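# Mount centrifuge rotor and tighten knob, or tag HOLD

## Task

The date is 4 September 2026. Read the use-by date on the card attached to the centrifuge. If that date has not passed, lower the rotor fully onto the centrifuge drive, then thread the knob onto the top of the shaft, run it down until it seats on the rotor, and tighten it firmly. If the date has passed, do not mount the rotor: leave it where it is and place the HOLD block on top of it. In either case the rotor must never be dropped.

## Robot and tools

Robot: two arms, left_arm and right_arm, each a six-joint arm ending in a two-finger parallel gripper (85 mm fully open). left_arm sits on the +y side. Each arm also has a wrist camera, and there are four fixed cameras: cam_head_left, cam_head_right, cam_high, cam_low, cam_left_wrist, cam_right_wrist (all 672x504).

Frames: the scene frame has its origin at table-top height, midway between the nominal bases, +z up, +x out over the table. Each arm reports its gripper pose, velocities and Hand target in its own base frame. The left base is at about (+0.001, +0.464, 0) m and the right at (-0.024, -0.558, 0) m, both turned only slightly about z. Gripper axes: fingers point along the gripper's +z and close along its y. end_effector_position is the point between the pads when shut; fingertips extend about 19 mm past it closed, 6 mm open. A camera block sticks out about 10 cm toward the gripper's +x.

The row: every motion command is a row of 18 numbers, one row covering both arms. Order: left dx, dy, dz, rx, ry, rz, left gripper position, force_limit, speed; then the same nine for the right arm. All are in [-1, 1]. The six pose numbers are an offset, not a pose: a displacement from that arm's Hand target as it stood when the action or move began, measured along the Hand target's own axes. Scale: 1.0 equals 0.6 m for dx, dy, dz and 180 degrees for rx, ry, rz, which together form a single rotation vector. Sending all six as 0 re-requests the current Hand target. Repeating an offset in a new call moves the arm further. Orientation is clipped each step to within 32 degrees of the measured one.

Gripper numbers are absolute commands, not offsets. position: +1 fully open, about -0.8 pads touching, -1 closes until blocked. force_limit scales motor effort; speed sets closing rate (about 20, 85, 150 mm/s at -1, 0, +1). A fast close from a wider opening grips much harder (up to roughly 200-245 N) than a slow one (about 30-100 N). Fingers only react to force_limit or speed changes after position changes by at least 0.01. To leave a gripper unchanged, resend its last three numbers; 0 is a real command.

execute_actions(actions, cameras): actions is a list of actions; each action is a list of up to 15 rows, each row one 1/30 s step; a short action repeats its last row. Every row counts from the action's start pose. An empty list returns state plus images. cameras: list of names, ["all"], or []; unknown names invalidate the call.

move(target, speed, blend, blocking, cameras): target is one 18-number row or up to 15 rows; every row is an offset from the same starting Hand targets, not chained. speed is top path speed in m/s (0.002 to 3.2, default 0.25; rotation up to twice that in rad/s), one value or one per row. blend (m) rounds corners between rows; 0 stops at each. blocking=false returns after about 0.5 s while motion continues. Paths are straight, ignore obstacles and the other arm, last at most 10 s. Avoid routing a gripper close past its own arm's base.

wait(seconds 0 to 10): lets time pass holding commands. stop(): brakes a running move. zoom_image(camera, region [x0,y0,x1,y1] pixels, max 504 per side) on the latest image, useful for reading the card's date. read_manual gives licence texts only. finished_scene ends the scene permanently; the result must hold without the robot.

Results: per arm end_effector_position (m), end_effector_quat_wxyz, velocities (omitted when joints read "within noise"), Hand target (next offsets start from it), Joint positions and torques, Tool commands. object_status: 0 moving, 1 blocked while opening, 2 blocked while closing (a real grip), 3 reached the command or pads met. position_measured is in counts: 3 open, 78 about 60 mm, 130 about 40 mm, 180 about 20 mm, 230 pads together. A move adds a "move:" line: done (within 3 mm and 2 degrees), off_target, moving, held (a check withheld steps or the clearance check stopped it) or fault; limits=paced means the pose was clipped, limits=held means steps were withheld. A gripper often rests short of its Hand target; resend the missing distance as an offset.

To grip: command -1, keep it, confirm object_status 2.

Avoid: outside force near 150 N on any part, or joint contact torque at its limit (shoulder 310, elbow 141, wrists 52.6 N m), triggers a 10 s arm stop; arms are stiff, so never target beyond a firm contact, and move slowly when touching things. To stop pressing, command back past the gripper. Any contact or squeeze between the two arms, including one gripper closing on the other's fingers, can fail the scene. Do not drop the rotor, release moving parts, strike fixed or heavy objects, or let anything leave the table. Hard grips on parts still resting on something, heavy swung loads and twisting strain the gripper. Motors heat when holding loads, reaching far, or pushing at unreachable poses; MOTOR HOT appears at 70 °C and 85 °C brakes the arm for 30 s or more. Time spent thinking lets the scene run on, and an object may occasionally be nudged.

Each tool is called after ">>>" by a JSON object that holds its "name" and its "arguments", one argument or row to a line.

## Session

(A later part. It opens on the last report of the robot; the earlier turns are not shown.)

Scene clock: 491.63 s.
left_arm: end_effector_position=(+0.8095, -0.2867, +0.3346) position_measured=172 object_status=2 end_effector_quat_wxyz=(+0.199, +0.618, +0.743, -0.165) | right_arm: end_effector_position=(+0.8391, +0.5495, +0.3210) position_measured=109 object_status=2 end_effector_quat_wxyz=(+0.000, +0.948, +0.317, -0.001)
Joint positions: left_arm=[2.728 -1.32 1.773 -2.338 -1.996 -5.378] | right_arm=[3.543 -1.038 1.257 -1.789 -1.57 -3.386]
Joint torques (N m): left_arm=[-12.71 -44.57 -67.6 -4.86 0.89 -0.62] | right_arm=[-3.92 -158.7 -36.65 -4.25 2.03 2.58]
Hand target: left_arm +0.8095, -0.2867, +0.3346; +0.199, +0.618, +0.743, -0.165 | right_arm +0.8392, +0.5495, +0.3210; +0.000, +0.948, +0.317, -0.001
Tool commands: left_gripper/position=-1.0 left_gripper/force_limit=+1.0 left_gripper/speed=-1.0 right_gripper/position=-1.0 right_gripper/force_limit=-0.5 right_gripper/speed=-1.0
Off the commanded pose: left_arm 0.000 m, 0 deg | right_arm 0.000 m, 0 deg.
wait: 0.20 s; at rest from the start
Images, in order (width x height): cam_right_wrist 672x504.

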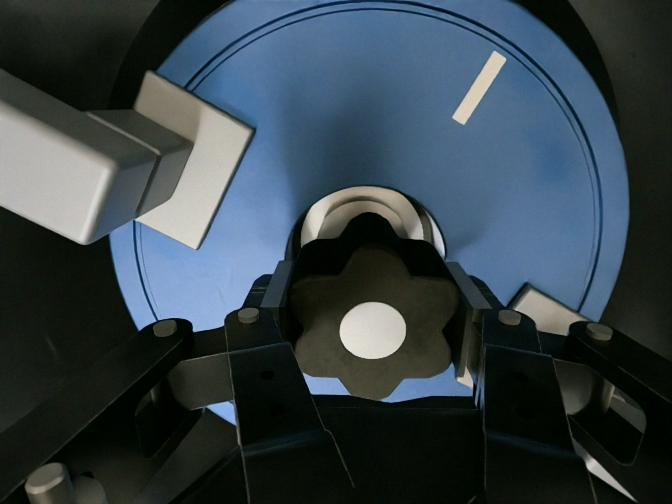

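>>> {"name": "move", "arguments": {
  "target": [
    [0,0,0,0,0,0,-1,1,-1,0,0,0.0012,0,0,0.6667,-1,-0.5,-1]
  ],
  "speed": 0.4,
  "cameras": ["cam_right_wrist"]
}}

Scene clock: 496.27 s.
left_arm: end_effector_position=(+0.8096, -0.2867, +0.3347) position_measured=172 object_status=2 end_effector_quat_wxyz=(+0.199, +0.618, +0.743, -0.165) | right_arm: end_effector_position=(+0.8392, +0.5495, +0.3202) position_measured=109 object_status=2 end_effector_quat_wxyz=(+0.000, +0.749, -0.663, -0.001)
Joint positions: left_arm=[2.728 -1.32 1.773 -2.338 -1.996 -5.378] | right_arm=[3.543 -1.038 1.258 -1.79 -1.57 -1.292]
Joint torques (N m): left_arm=[-11.58 -46.38 -63.05 -2.31 0.85 -0.75] | right_arm=[-4.48 -140.83 -35.12 10.48 -7.08 3.87]
Hand target: left_arm +0.8095, -0.2867, +0.3346; +0.199, +0.618, +0.743, -0.165 | right_arm +0.8392, +0.5495, +0.3203; +0.000, +0.749, -0.663, -0.001
Off the commanded pose: left_arm 0.000 m, 0 deg | right_arm 0.000 m, 0 deg.
move: done
Images, in order (width x height): cam_right_wrist 672x504.

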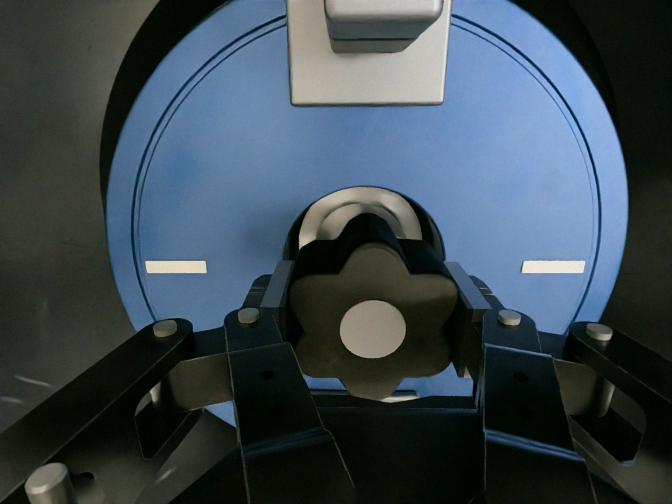

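>>> {"name": "move", "arguments": {
  "target": [
    [0,0,0,0,0,0,-1,1,-1,0,0,0.0012,0,0,0.6667,-1,-0.5,-1]
  ],
  "speed": 0.5,
  "cameras": ["cam_right_wrist"]
}}

Scene clock: 500.20 s.
left_arm: end_effector_position=(+0.8095, -0.2867, +0.3346) position_measured=172 object_status=2 end_effector_quat_wxyz=(+0.199, +0.618, +0.743, -0.165) | right_arm: end_effector_position=(+0.8392, +0.5495, +0.3195) position_measured=109 object_status=2 end_effector_quat_wxyz=(-0.001, +0.199, +0.980, +0.000)
Joint positions: left_arm=[2.728 -1.32 1.773 -2.338 -1.996 -5.378] | right_arm=[3.543 -1.038 1.259 -1.791 -1.57 0.803]
Joint torques (N m): left_arm=[-13.54 -45.82 -52.34 -2.85 -3.27 -0.55] | right_arm=[22.98 -142.44 -33.41 11.52 -1.22 3.64]
Hand target: left_arm +0.8095, -0.2867, +0.3346; +0.199, +0.618, +0.743, -0.165 | right_arm +0.8392, +0.5495, +0.3195; -0.001, +0.199, +0.980, +0.000
Off the commanded pose: left_arm 0.000 m, 0 deg | right_arm 0.000 m, 0 deg.
move: done
Images, in order (width x height): cam_right_wrist 672x504.

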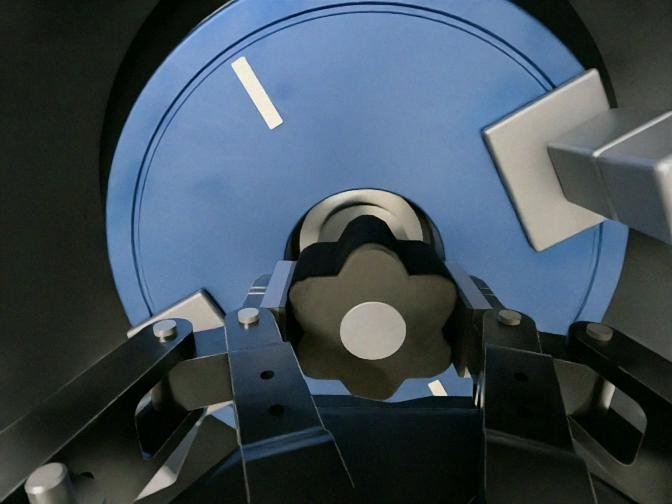

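>>> {"name": "move", "arguments": {
  "target": [
    [0,0,0,0,0,0,-1,1,-1,0,0,0,0,0,0,0.6,-0.5,-0.6]
  ],
  "speed": 0.4,
  "cameras": ["cam_right_wrist"]
}}

>>> {"name": "move", "arguments": {
  "target": [
    [0,0,0,0,0,0,-1,1,-1,0,0,0,0,0,-0.5,0.6,-0.5,-0.6],
    [0,0,0,0,0,0,-1,1,-1,0,0,0,0,0,-1,0.6,-0.5,-0.6]
  ],
  "speed": 0.8,
  "blend": [0.02,0],
  "cameras": ["cam_right_wrist"]
}}

Scene clock: 508.10 s.
left_arm: end_effector_position=(+0.8095, -0.2867, +0.3346) position_measured=172 object_status=2 end_effector_quat_wxyz=(+0.199, +0.618, +0.743, -0.165) | right_arm: end_effector_position=(+0.8391, +0.5495, +0.3195) position_measured=53 object_status=0 end_effector_quat_wxyz=(-0.001, +0.200, +0.980, +0.000)
Joint positions: left_arm=[2.728 -1.32 1.773 -2.338 -1.996 -5.378] | right_arm=[3.543 -1.038 1.259 -1.791 -1.57 0.803]
Joint torques (N m): left_arm=[-12.18 -46.06 -52.59 -4.73 -3.68 -0.47] | right_arm=[-9.18 -143.69 -47.41 -4.35 1.93 -3.2]
Hand target: left_arm +0.8095, -0.2867, +0.3346; +0.199, +0.618, +0.743, -0.165 | right_arm +0.8392, +0.5495, +0.3195; -0.001, +0.199, +0.980, +0.000
Off the commanded pose: left_arm 0.000 m, 0 deg | right_arm 0.000 m, 0 deg.
move: done
Images, in order (width x height): cam_right_wrist 672x504.

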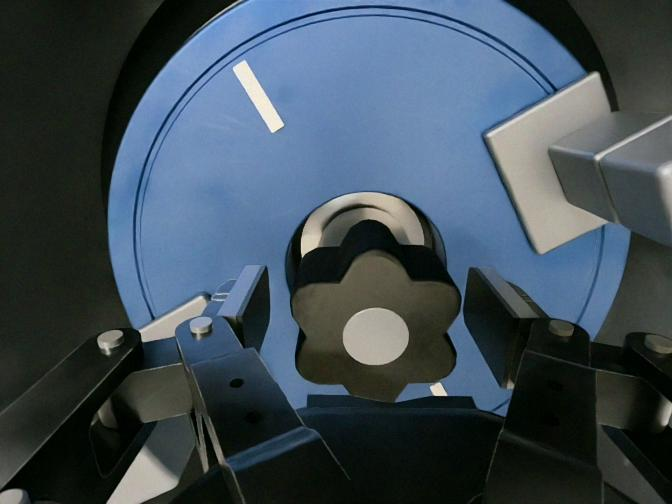

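Scene clock: 511.10 s.
left_arm: end_effector_position=(+0.8095, -0.2867, +0.3346) position_measured=172 object_status=2 end_effector_quat_wxyz=(+0.199, +0.618, +0.743, -0.165) | right_arm: end_effector_position=(+0.8391, +0.5495, +0.3195) position_measured=53 object_status=3 end_effector_quat_wxyz=(+0.000, +0.980, -0.200, -0.001)
Joint positions: left_arm=[2.728 -1.32 1.773 -2.338 -1.996 -5.378] | right_arm=[3.543 -1.038 1.259 -1.791 -1.57 -2.338]
Joint torques (N m): left_arm=[-12.63 -45.36 -67.99 -4.66 -0.27 -0.36] | right_arm=[-8.35 -159.38 -40.72 0.82 2.68 -3.49]
Hand target: left_arm +0.8095, -0.2867, +0.3346; +0.199, +0.618, +0.743, -0.165 | right_arm +0.8392, +0.5495, +0.3195; +0.000, +0.980, -0.199, -0.001
Off the commanded pose: left_arm 0.000 m, 0 deg | right_arm 0.000 m, 0 deg.
move: done
Images, in order (width x height): cam_right_wrist 672x504.

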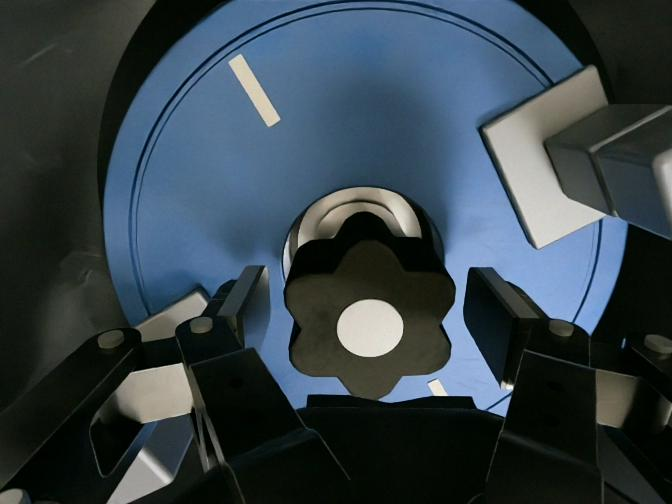

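>>> {"name": "move", "arguments": {
  "target": [
    [0,0,0,0,0,0,-1,1,-1,0.0022,-0.0014,0,0,0,-0.5,0.6,-0.5,-0.6],
    [0,0,0,0,0,0,-1,1,-1,0.0022,-0.0014,0,0,0,-1,0.6,-0.5,-0.6]
  ],
  "speed": 0.8,
  "blend": [0.02,0],
  "cameras": ["cam_right_wrist"]
}}

Scene clock: 516.43 s.
left_arm: end_effector_position=(+0.8095, -0.2867, +0.3346) position_measured=172 object_status=2 end_effector_quat_wxyz=(+0.199, +0.618, +0.743, -0.165) | right_arm: end_effector_position=(+0.8407, +0.5497, +0.3195) position_measured=53 object_status=3 end_effector_quat_wxyz=(-0.001, +0.200, +0.980, +0.000)
Joint positions: left_arm=[2.728 -1.32 1.773 -2.338 -1.996 -5.378] | right_arm=[3.543 -1.035 1.255 -1.79 -1.57 -5.48]
Joint torques (N m): left_arm=[-12.2 -45.87 -68 -4.56 -0.19 0.1] | right_arm=[-7.9 -159.05 -36.17 0.94 2.7 -3.96]
Hand target: left_arm +0.8095, -0.2867, +0.3346; +0.199, +0.618, +0.743, -0.165 | right_arm +0.8407, +0.5497, +0.3195; -0.001, +0.199, +0.980, +0.000
Off the commanded pose: left_arm 0.000 m, 0 deg | right_arm 0.000 m, 0 deg.
move: done
Images, in order (width x height): cam_right_wrist 672x504.

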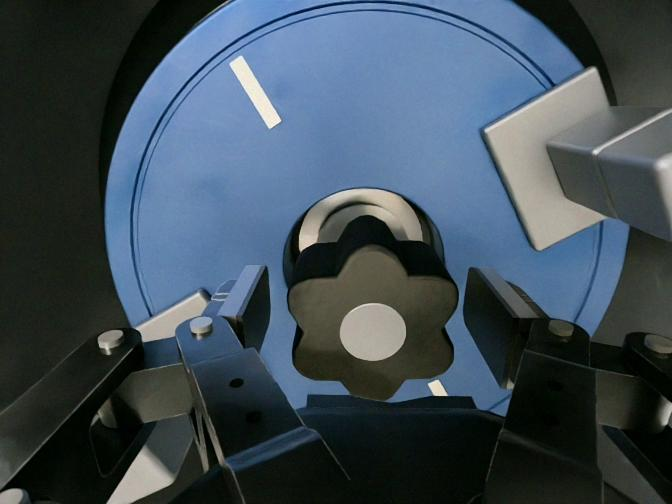

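>>> {"name": "move", "arguments": {
  "target": [
    [0,0,0,0,0,0,-1,1,-1,0,0,0,0,0,0,-1,-0.5,-0.6],
    [0,0,0,0,0,0,-1,1,-1,0,0,0.00097,0,0,0.6667,-1,-0.5,-0.6],
    [0,0,0,0,0,0,-1,1,-1,0,0,0.0019,0,0,-0.6667,-1,-0.5,-0.6],
    [0,0,0,0,0,0,-1,1,-1,0,0,0.0029,0,0,0,-1,-0.5,-0.6]
  ],
  "speed": [0.1,0.6,0.6,0.6],
  "blend": [0,0.02,0.02,0],
  "cameras": ["cam_right_wrist"]
}}

Scene clock: 525.97 s.
left_arm: end_effector_position=(+0.8095, -0.2867, +0.3346) position_measured=172 object_status=2 end_effector_quat_wxyz=(+0.199, +0.618, +0.743, -0.165) | right_arm: end_effector_position=(+0.8407, +0.5497, +0.3178) position_measured=109 object_status=2 end_effector_quat_wxyz=(-0.001, +0.199, +0.980, +0.000)
Joint positions: left_arm=[2.728 -1.32 1.773 -2.338 -1.996 -5.378] | right_arm=[3.543 -1.035 1.258 -1.792 -1.57 0.803]
Joint torques (N m): left_arm=[-14.76 -45.81 -66.09 -4.77 -0.29 -0.01] | right_arm=[7.64 -164.22 -59.8 0.93 -2.58 2.61]
Hand target: left_arm +0.8095, -0.2867, +0.3346; +0.199, +0.618, +0.743, -0.165 | right_arm +0.8407, +0.5497, +0.3178; -0.001, +0.199, +0.980, +0.000
Off the commanded pose: left_arm 0.000 m, 0 deg | right_arm 0.000 m, 0 deg.
move: done
Images, in order (width x height): cam_right_wrist 672x504.

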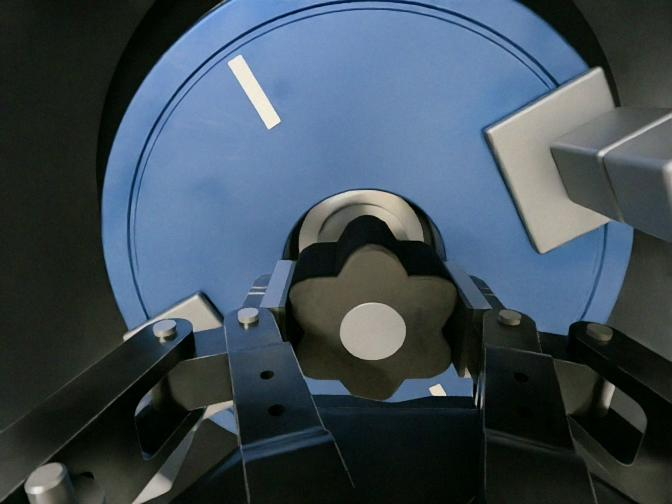

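>>> {"name": "move", "arguments": {
  "target": [
    [0,0,0,0,0,0,-1,1,-1,0,0,0.00097,0,0,0.6667,-1,-0.5,-0.6],
    [0,0,0,0,0,0,-1,1,-1,0,0,0.0019,0,0,-0.6667,-1,-0.5,-0.6],
    [0,0,0,0,0,0,-1,1,-1,0,0,0.0024,0,0,-0.3333,-1,-0.5,-0.6]
  ],
  "speed": [0.7,0.7,0.7],
  "blend": [0.02,0.02,0],
  "cameras": ["cam_right_wrist"]
}}

Scene clock: 531.50 s.
left_arm: end_effector_position=(+0.8096, -0.2867, +0.3347) position_measured=172 object_status=2 end_effector_quat_wxyz=(+0.199, +0.618, +0.743, -0.165) | right_arm: end_effector_position=(+0.8407, +0.5497, +0.3164) position_measured=109 object_status=2 end_effector_quat_wxyz=(-0.001, -0.317, +0.948, +0.000) end_effector_velocity=(+0.000, +0.000, +0.000) end_effector_angular_velocity=(+0.000, +0.000, -0.004)
Joint positions: left_arm=[2.728 -1.32 1.773 -2.338 -1.996 -5.378] | right_arm=[3.543 -1.034 1.259 -1.795 -1.57 6.039]
Joint velocities: left_arm=[within noise] | right_arm=[0 0 0 0 0 0.005]
Joint torques (N m): left_arm=[-16.04 -49.24 -59.52 1.18 -7.02 0.35] | right_arm=[0.81 -104.14 -44.48 0.57 -1.83 8.32]
Hand target: left_arm +0.8095, -0.2867, +0.3346; +0.199, +0.618, +0.743, -0.165 | right_arm +0.8407, +0.5497, +0.3164; -0.001, -0.317, +0.948, +0.000
Off the commanded pose: left_arm 0.000 m, 0 deg | right_arm 0.000 m, 0 deg.
move: done
Images, in order (width x height): cam_right_wrist 672x504.

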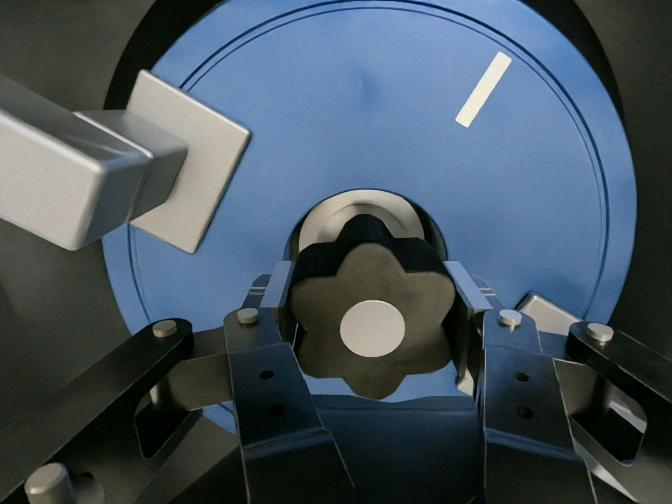

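>>> {"name": "zoom_image", "arguments": {
  "camera": "cam_right_wrist",
  "region": [272, 170, 472, 410]
}}

Scaled by 2.100 from the camera's 672x504 image, which has a finer 960x720 frame.

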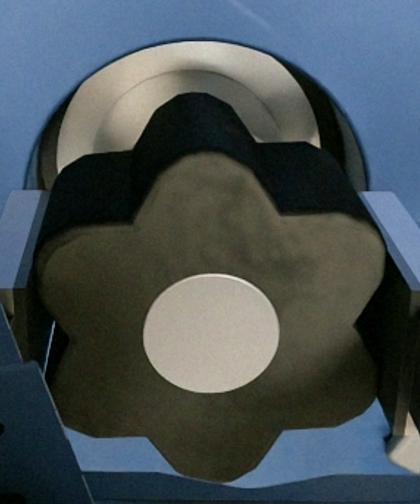

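>>> {"name": "move", "arguments": {
  "target": [
    [0,0,0,0,0,0,-1,1,-1,0,0,0,0,0,0,0.6,-0.5,-0.6]
  ],
  "speed": 0.4,
  "cameras": ["cam_right_wrist"]
}}

Scene clock: 538.80 s.
left_arm: end_effector_position=(+0.8095, -0.2867, +0.3346) position_measured=172 object_status=2 end_effector_quat_wxyz=(+0.199, +0.618, +0.743, -0.165) | right_arm: end_effector_position=(+0.8407, +0.5497, +0.3163) position_measured=53 object_status=0 end_effector_quat_wxyz=(-0.001, -0.317, +0.948, +0.000)
Joint positions: left_arm=[2.728 -1.32 1.773 -2.338 -1.996 -5.378] | right_arm=[3.543 -1.034 1.259 -1.795 -1.57 6.039]
Joint torques (N m): left_arm=[-6.57 -50.15 -55.01 -5.68 1.83 0.48] | right_arm=[2.3 -158.96 -43.31 -2.27 1.89 -3.54]
Hand target: left_arm +0.8095, -0.2867, +0.3346; +0.199, +0.618, +0.743, -0.165 | right_arm +0.8407, +0.5497, +0.3164; -0.001, -0.317, +0.948, +0.000
Off the commanded pose: left_arm 0.000 m, 0 deg | right_arm 0.000 m, 0 deg.
move: done
Images, in order (width x height): cam_right_wrist 672x504.

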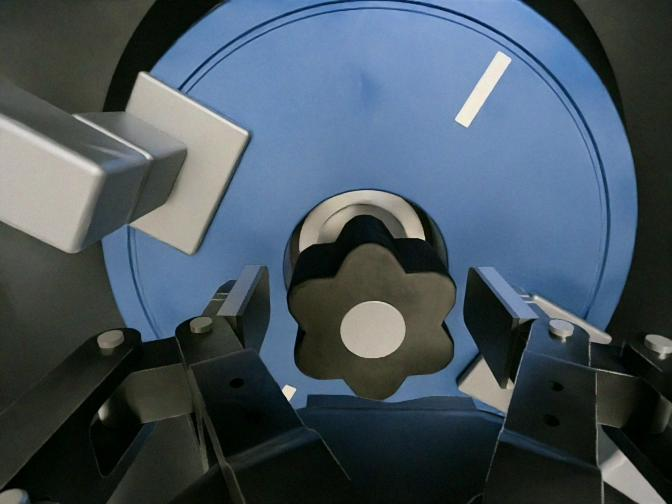

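>>> {"name": "move", "arguments": {
  "target": [
    [0,0,0,0,0,0,-1,1,-1,0,0,-0.0008,0,0,-0.6667,0.6,-0.5,-0.6],
    [0,0,0,0,0,0,-1,1,-1,0,0,-0.0008,0,0,0.6667,0.6,-0.5,-0.6],
    [0,0,0,0,0,0,-1,1,-1,0,0,-0.0008,0,0,0,0.6,-0.5,-0.6],
    [0,0,0,0,0,0,-1,1,-1,0,0,-0.0008,0,0,0,-1,0.6,-0.8]
  ],
  "speed": [0.9,0.9,0.9,0.1],
  "blend": [0.02,0.02,0,0],
  "cameras": ["cam_right_wrist"]
}}

Scene clock: 547.53 s.
left_arm: end_effector_position=(+0.8096, -0.2867, +0.3346) position_measured=172 object_status=2 end_effector_quat_wxyz=(+0.199, +0.618, +0.743, -0.165) | right_arm: end_effector_position=(+0.8407, +0.5497, +0.3169) position_measured=108 object_status=0 end_effector_quat_wxyz=(-0.001, -0.317, +0.948, +0.000)
Joint positions: left_arm=[2.728 -1.32 1.773 -2.338 -1.996 -5.378] | right_arm=[3.543 -1.035 1.259 -1.794 -1.57 -0.244]
Joint torques (N m): left_arm=[-7.88 -48.08 -64.76 -3.85 0.05 0.7] | right_arm=[-9.72 -138.36 -43.95 -0.82 -1.5 -1.54]
Hand target: left_arm +0.8095, -0.2867, +0.3346; +0.199, +0.618, +0.743, -0.165 | right_arm +0.8407, +0.5497, +0.3168; -0.001, -0.317, +0.948, +0.000
Off the commanded pose: left_arm 0.000 m, 0 deg | right_arm 0.000 m, 0 deg.
move: done
Images, in order (width x height): cam_right_wrist 672x504.

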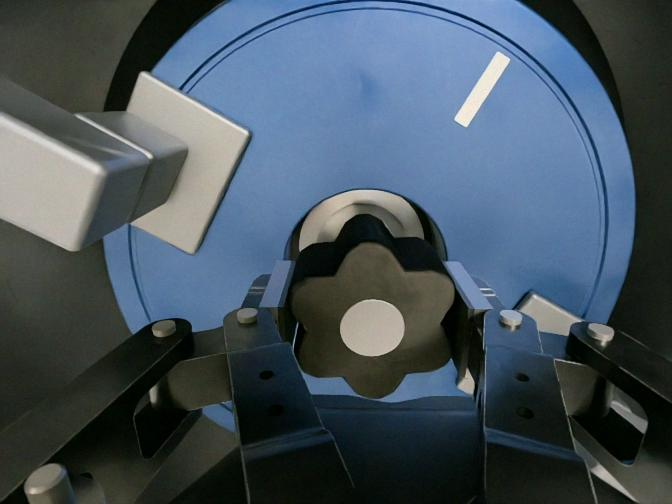

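>>> {"name": "move", "arguments": {
  "target": [
    [0,0,0,0,0,0,-1,1,-1,0,0,0,0,0,0.0833,-1,0.6,-0.8]
  ],
  "speed": 0.15,
  "cameras": []
}}

>>> {"name": "move", "arguments": {
  "target": [
    [0,0,0,0,0,0,-1,1,-1,0,0,0,0,0,0.0833,-1,0.6,-0.8]
  ],
  "speed": 0.15,
  "cameras": ["cam_right_wrist"]
}}

Scene clock: 549.80 s.
left_arm: end_effector_position=(+0.8096, -0.2867, +0.3346) position_measured=172 object_status=2 end_effector_quat_wxyz=(+0.199, +0.618, +0.743, -0.165) | right_arm: end_effector_position=(+0.8407, +0.5497, +0.3168) position_measured=108 object_status=2 end_effector_quat_wxyz=(-0.001, -0.191, +0.982, +0.000)
Joint positions: left_arm=[2.728 -1.32 1.773 -2.338 -1.996 -5.378] | right_arm=[3.543 -1.034 1.259 -1.794 -1.57 0.017]
Joint torques (N m): left_arm=[-25.82 -87.73 -14.26 12.65 -20.66 0.66] | right_arm=[-6.99 -99.15 -32.04 0.29 -1.28 18.38]
Hand target: left_arm +0.8095, -0.2867, +0.3346; +0.199, +0.618, +0.743, -0.165 | right_arm +0.8407, +0.5497, +0.3168; -0.001, -0.191, +0.982, +0.000
Off the commanded pose: left_arm 0.000 m, 0 deg | right_arm 0.000 m, 0 deg.
move: done
No camera images: "cameras" was empty.

Scene clock: 551.30 s.
left_arm: end_effector_position=(+0.8095, -0.2867, +0.3346) position_measured=172 object_status=2 end_effector_quat_wxyz=(+0.199, +0.618, +0.743, -0.165) | right_arm: end_effector_position=(+0.8407, +0.5497, +0.3168) position_measured=108 object_status=2 end_effector_quat_wxyz=(-0.001, -0.061, +0.998, +0.000)
Joint positions: left_arm=[2.728 -1.32 1.773 -2.338 -1.996 -5.378] | right_arm=[3.543 -1.034 1.259 -1.794 -1.57 0.279]
Joint torques (N m): left_arm=[-37.86 -89.92 -16.84 11.47 -17.06 0.54] | right_arm=[0.33 -101.76 -34.48 -0.22 -0.81 17.89]
Hand target: left_arm +0.8095, -0.2867, +0.3346; +0.199, +0.618, +0.743, -0.165 | right_arm +0.8407, +0.5497, +0.3168; -0.001, -0.061, +0.998, +0.000
Off the commanded pose: left_arm 0.000 m, 0 deg | right_arm 0.000 m, 0 deg.
move: done
Images, in order (width x height): cam_right_wrist 672x504.

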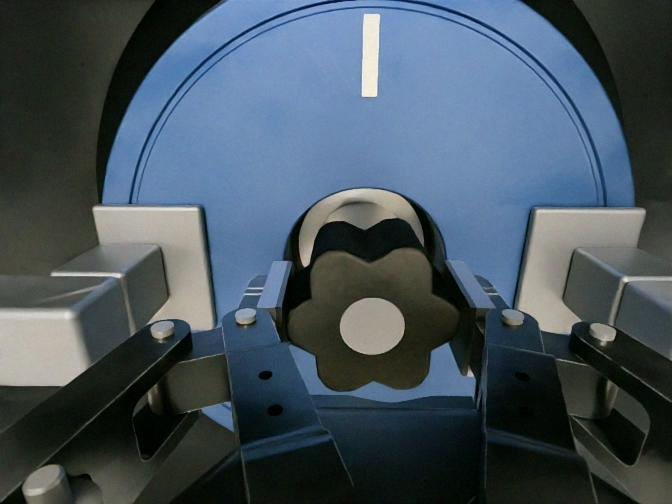

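>>> {"name": "move", "arguments": {
  "target": [
    [0,0,0,0,0,0,-1,1,-1,0,0,0,0,0,0,0.75,0.6,-0.6],
    [0,0,0,0,0,0,-1,1,-1,0,0,-0.1133,0,0,0,0.75,0.6,-0.6],
    [0,0,0,0,0,0,-1,1,-1,0.1233,0,-0.1133,0,0,0,0.75,0.6,-0.6]
  ],
  "speed": [0.1,0.2,0.2],
  "blend": [0,0.02,0],
  "cameras": ["cam_right_wrist","cam_head_left","cam_head_right"]
}}

Scene clock: 557.67 s.
left_arm: end_effector_position=(+0.8095, -0.2867, +0.3346) position_measured=172 object_status=2 end_effector_quat_wxyz=(+0.199, +0.618, +0.743, -0.165) | right_arm: end_effector_position=(+0.7675, +0.5407, +0.3849) position_measured=35 object_status=3 end_effector_quat_wxyz=(-0.001, -0.061, +0.998, +0.000)
Joint positions: left_arm=[2.728 -1.32 1.773 -2.338 -1.996 -5.378] | right_arm=[3.565 -1.167 1.336 -1.738 -1.57 0.301]
Joint torques (N m): left_arm=[1.12 -38.29 -67.81 -3.95 -1.52 0.7] | right_arm=[11.95 -142.86 -36.39 -3.81 1.86 2.68]
Hand target: left_arm +0.8095, -0.2867, +0.3346; +0.199, +0.618, +0.743, -0.165 | right_arm +0.7674, +0.5407, +0.3849; -0.001, -0.061, +0.998, +0.000
Off the commanded pose: left_arm 0.000 m, 0 deg | right_arm 0.000 m, 0 deg.
move: done
Images, in order (width x height): cam_head_left 672x504, cam_head_right 672x504, cam_right_wrist 672x504.

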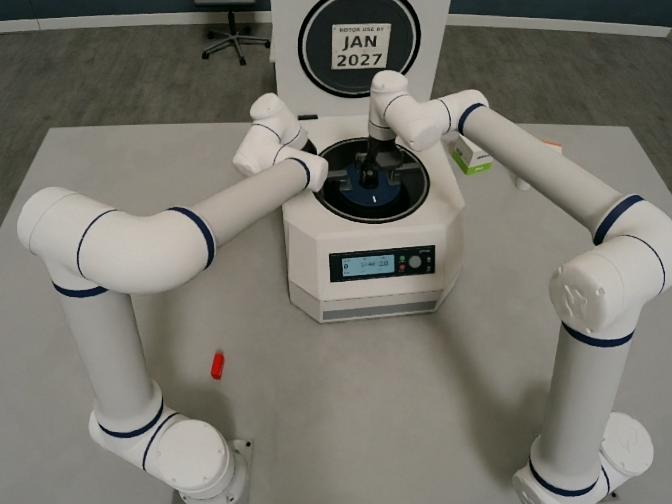

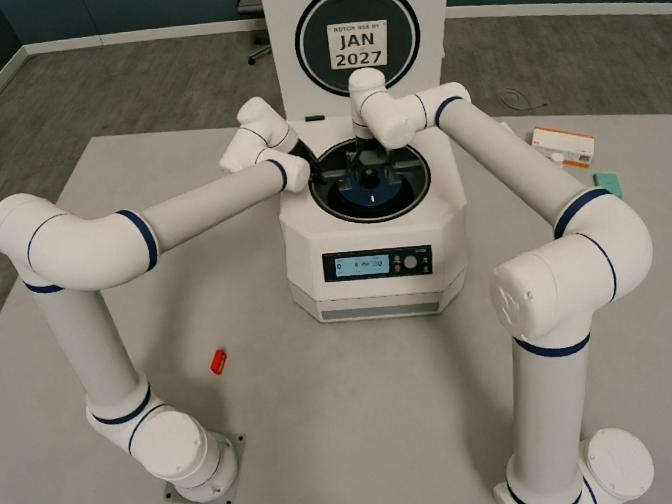

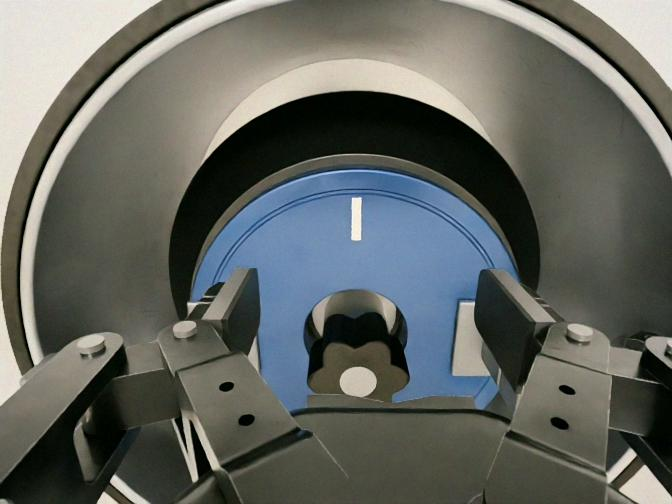

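>>> {"name": "zoom_image", "arguments": {
  "camera": "cam_right_wrist",
  "region": [294, 280, 424, 410]
}}

Scaled by 3.877 from the camera's 672x504 image, which has a finer 960x720 frame.

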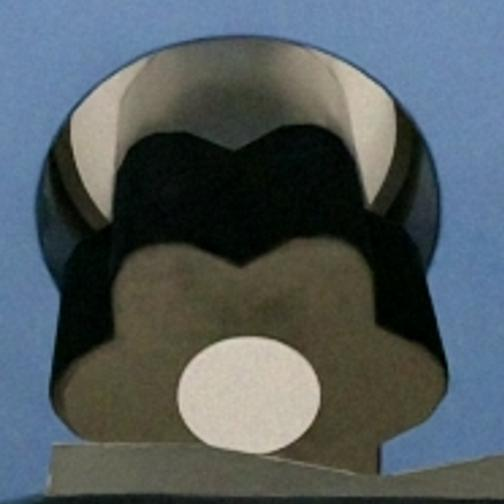

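>>> {"name": "zoom_image", "arguments": {
  "camera": "cam_right_wrist",
  "region": [300, 284, 360, 344]
}}

>>> {"name": "zoom_image", "arguments": {
  "camera": "cam_right_wrist",
  "region": [360, 284, 420, 344]
}}

Scaled by 8.400 from the camera's 672x504 image, which has a finer 960x720 frame.

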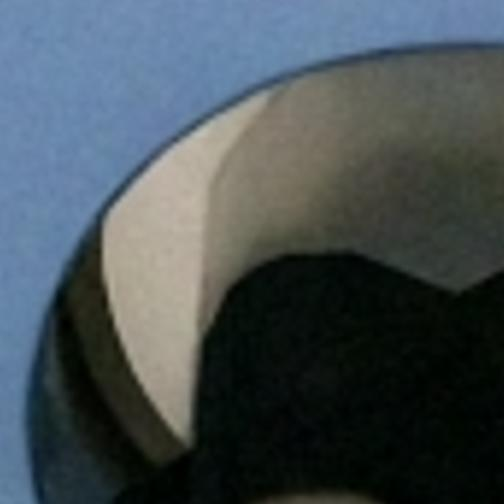

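Scaled by 8.400 from the camera's 672x504 image, which has a finer 960x720 frame.

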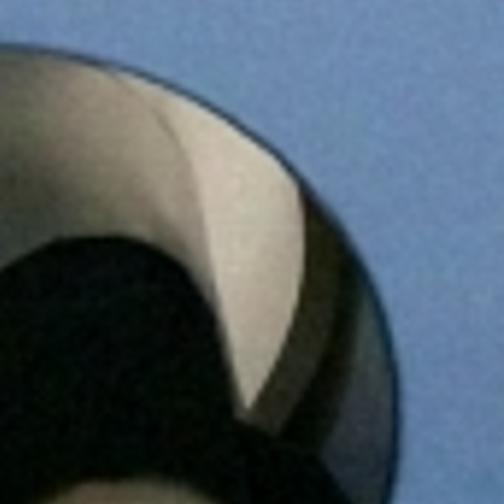

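>>> {"name": "move", "arguments": {
  "target": [
    [0,0,0,0,0,0,0.1,1,-0.8,0,0,0,0,0,0,0.75,0.6,-0.6],
    [0,0,-0.3,0,0,0,0.1,1,-0.8,0.1,0,-0.35,0,0,0,0.75,0.6,-0.6]
  ],
  "speed": [0.1,0.2],
  "blend": [0,0],
  "cameras": ["all"]
}}

Scene clock: 569.37 s.
left_arm: end_effector_position=(+0.7930, -0.1984, +0.4904) position_measured=117 object_status=3 end_effector_quat_wxyz=(+0.199, +0.618, +0.743, -0.165) | right_arm: end_effector_position=(+0.7081, +0.5334, +0.5948) position_measured=35 object_status=3 end_effector_quat_wxyz=(-0.001, -0.061, +0.998, +0.000)
Joint positions: left_arm=[2.828 -1.45 1.633 -2.023 -2.025 -5.272] | right_arm=[3.585 -1.261 1.095 -1.404 -1.57 0.322]
Joint torques (N m): left_arm=[13.13 -64.48 -82.07 -3.85 -4.07 2.43] | right_arm=[11.93 -130.39 -47.89 0.39 -0.37 2.82]
Hand target: left_arm +0.7930, -0.1983, +0.4906; +0.199, +0.618, +0.743, -0.165 | right_arm +0.7081, +0.5334, +0.5950; -0.001, -0.061, +0.998, +0.000
Off the commanded pose: left_arm 0.000 m, 0 deg | right_arm 0.000 m, 0 deg.
move: done

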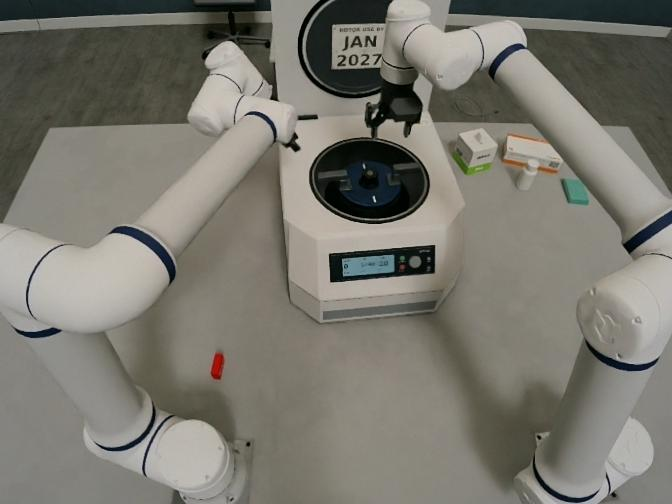

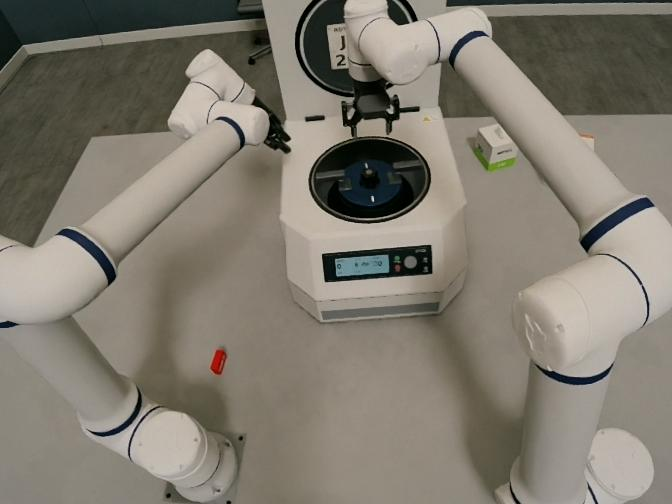

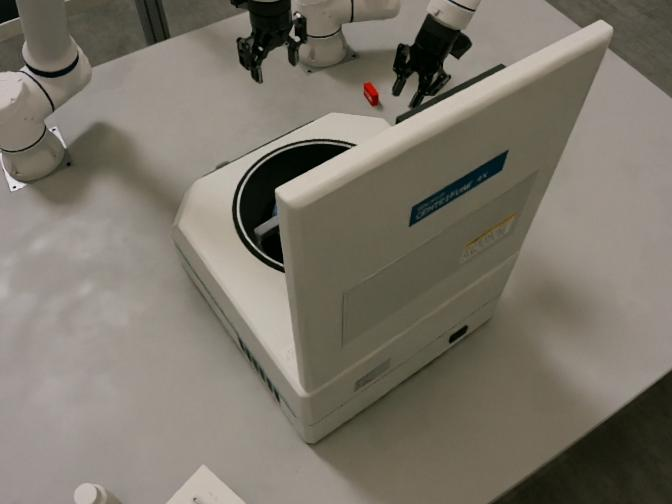

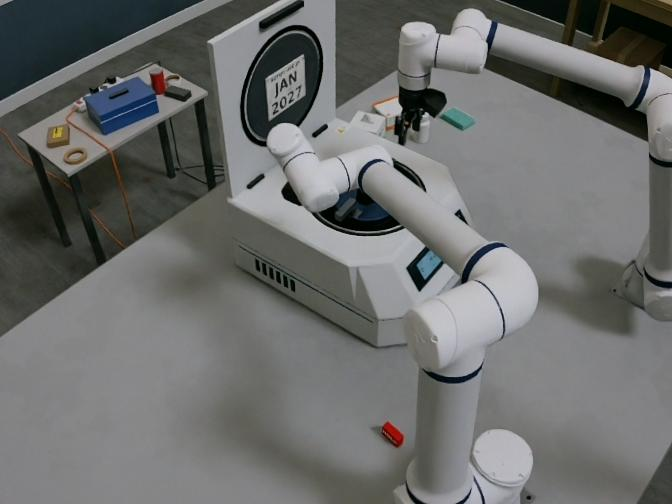

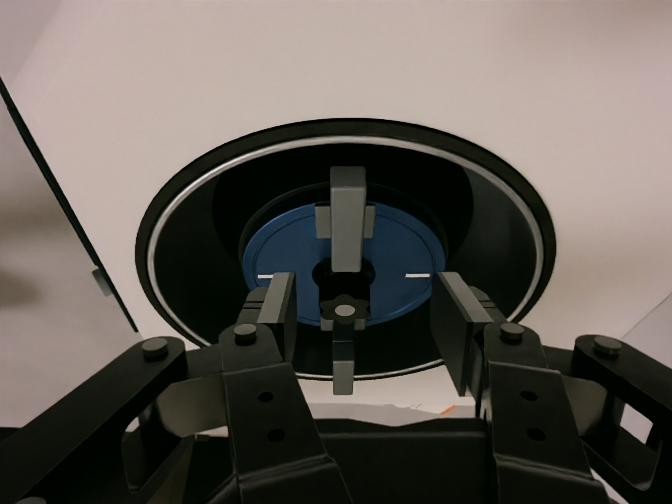

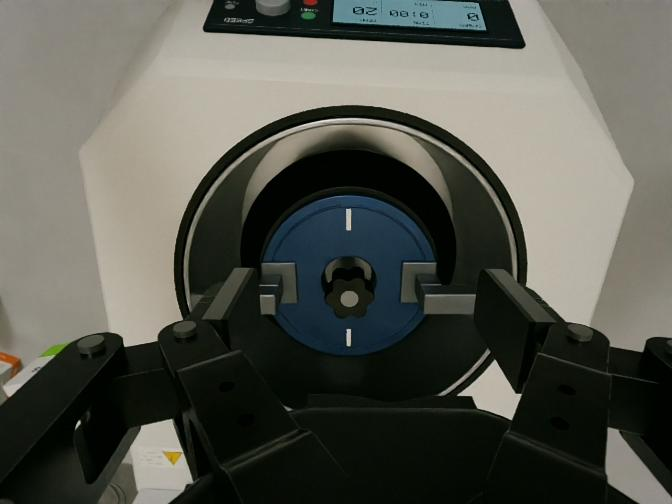

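>>> {"name": "finished_scene", "arguments": {

}}

The scene is finished: the task was done.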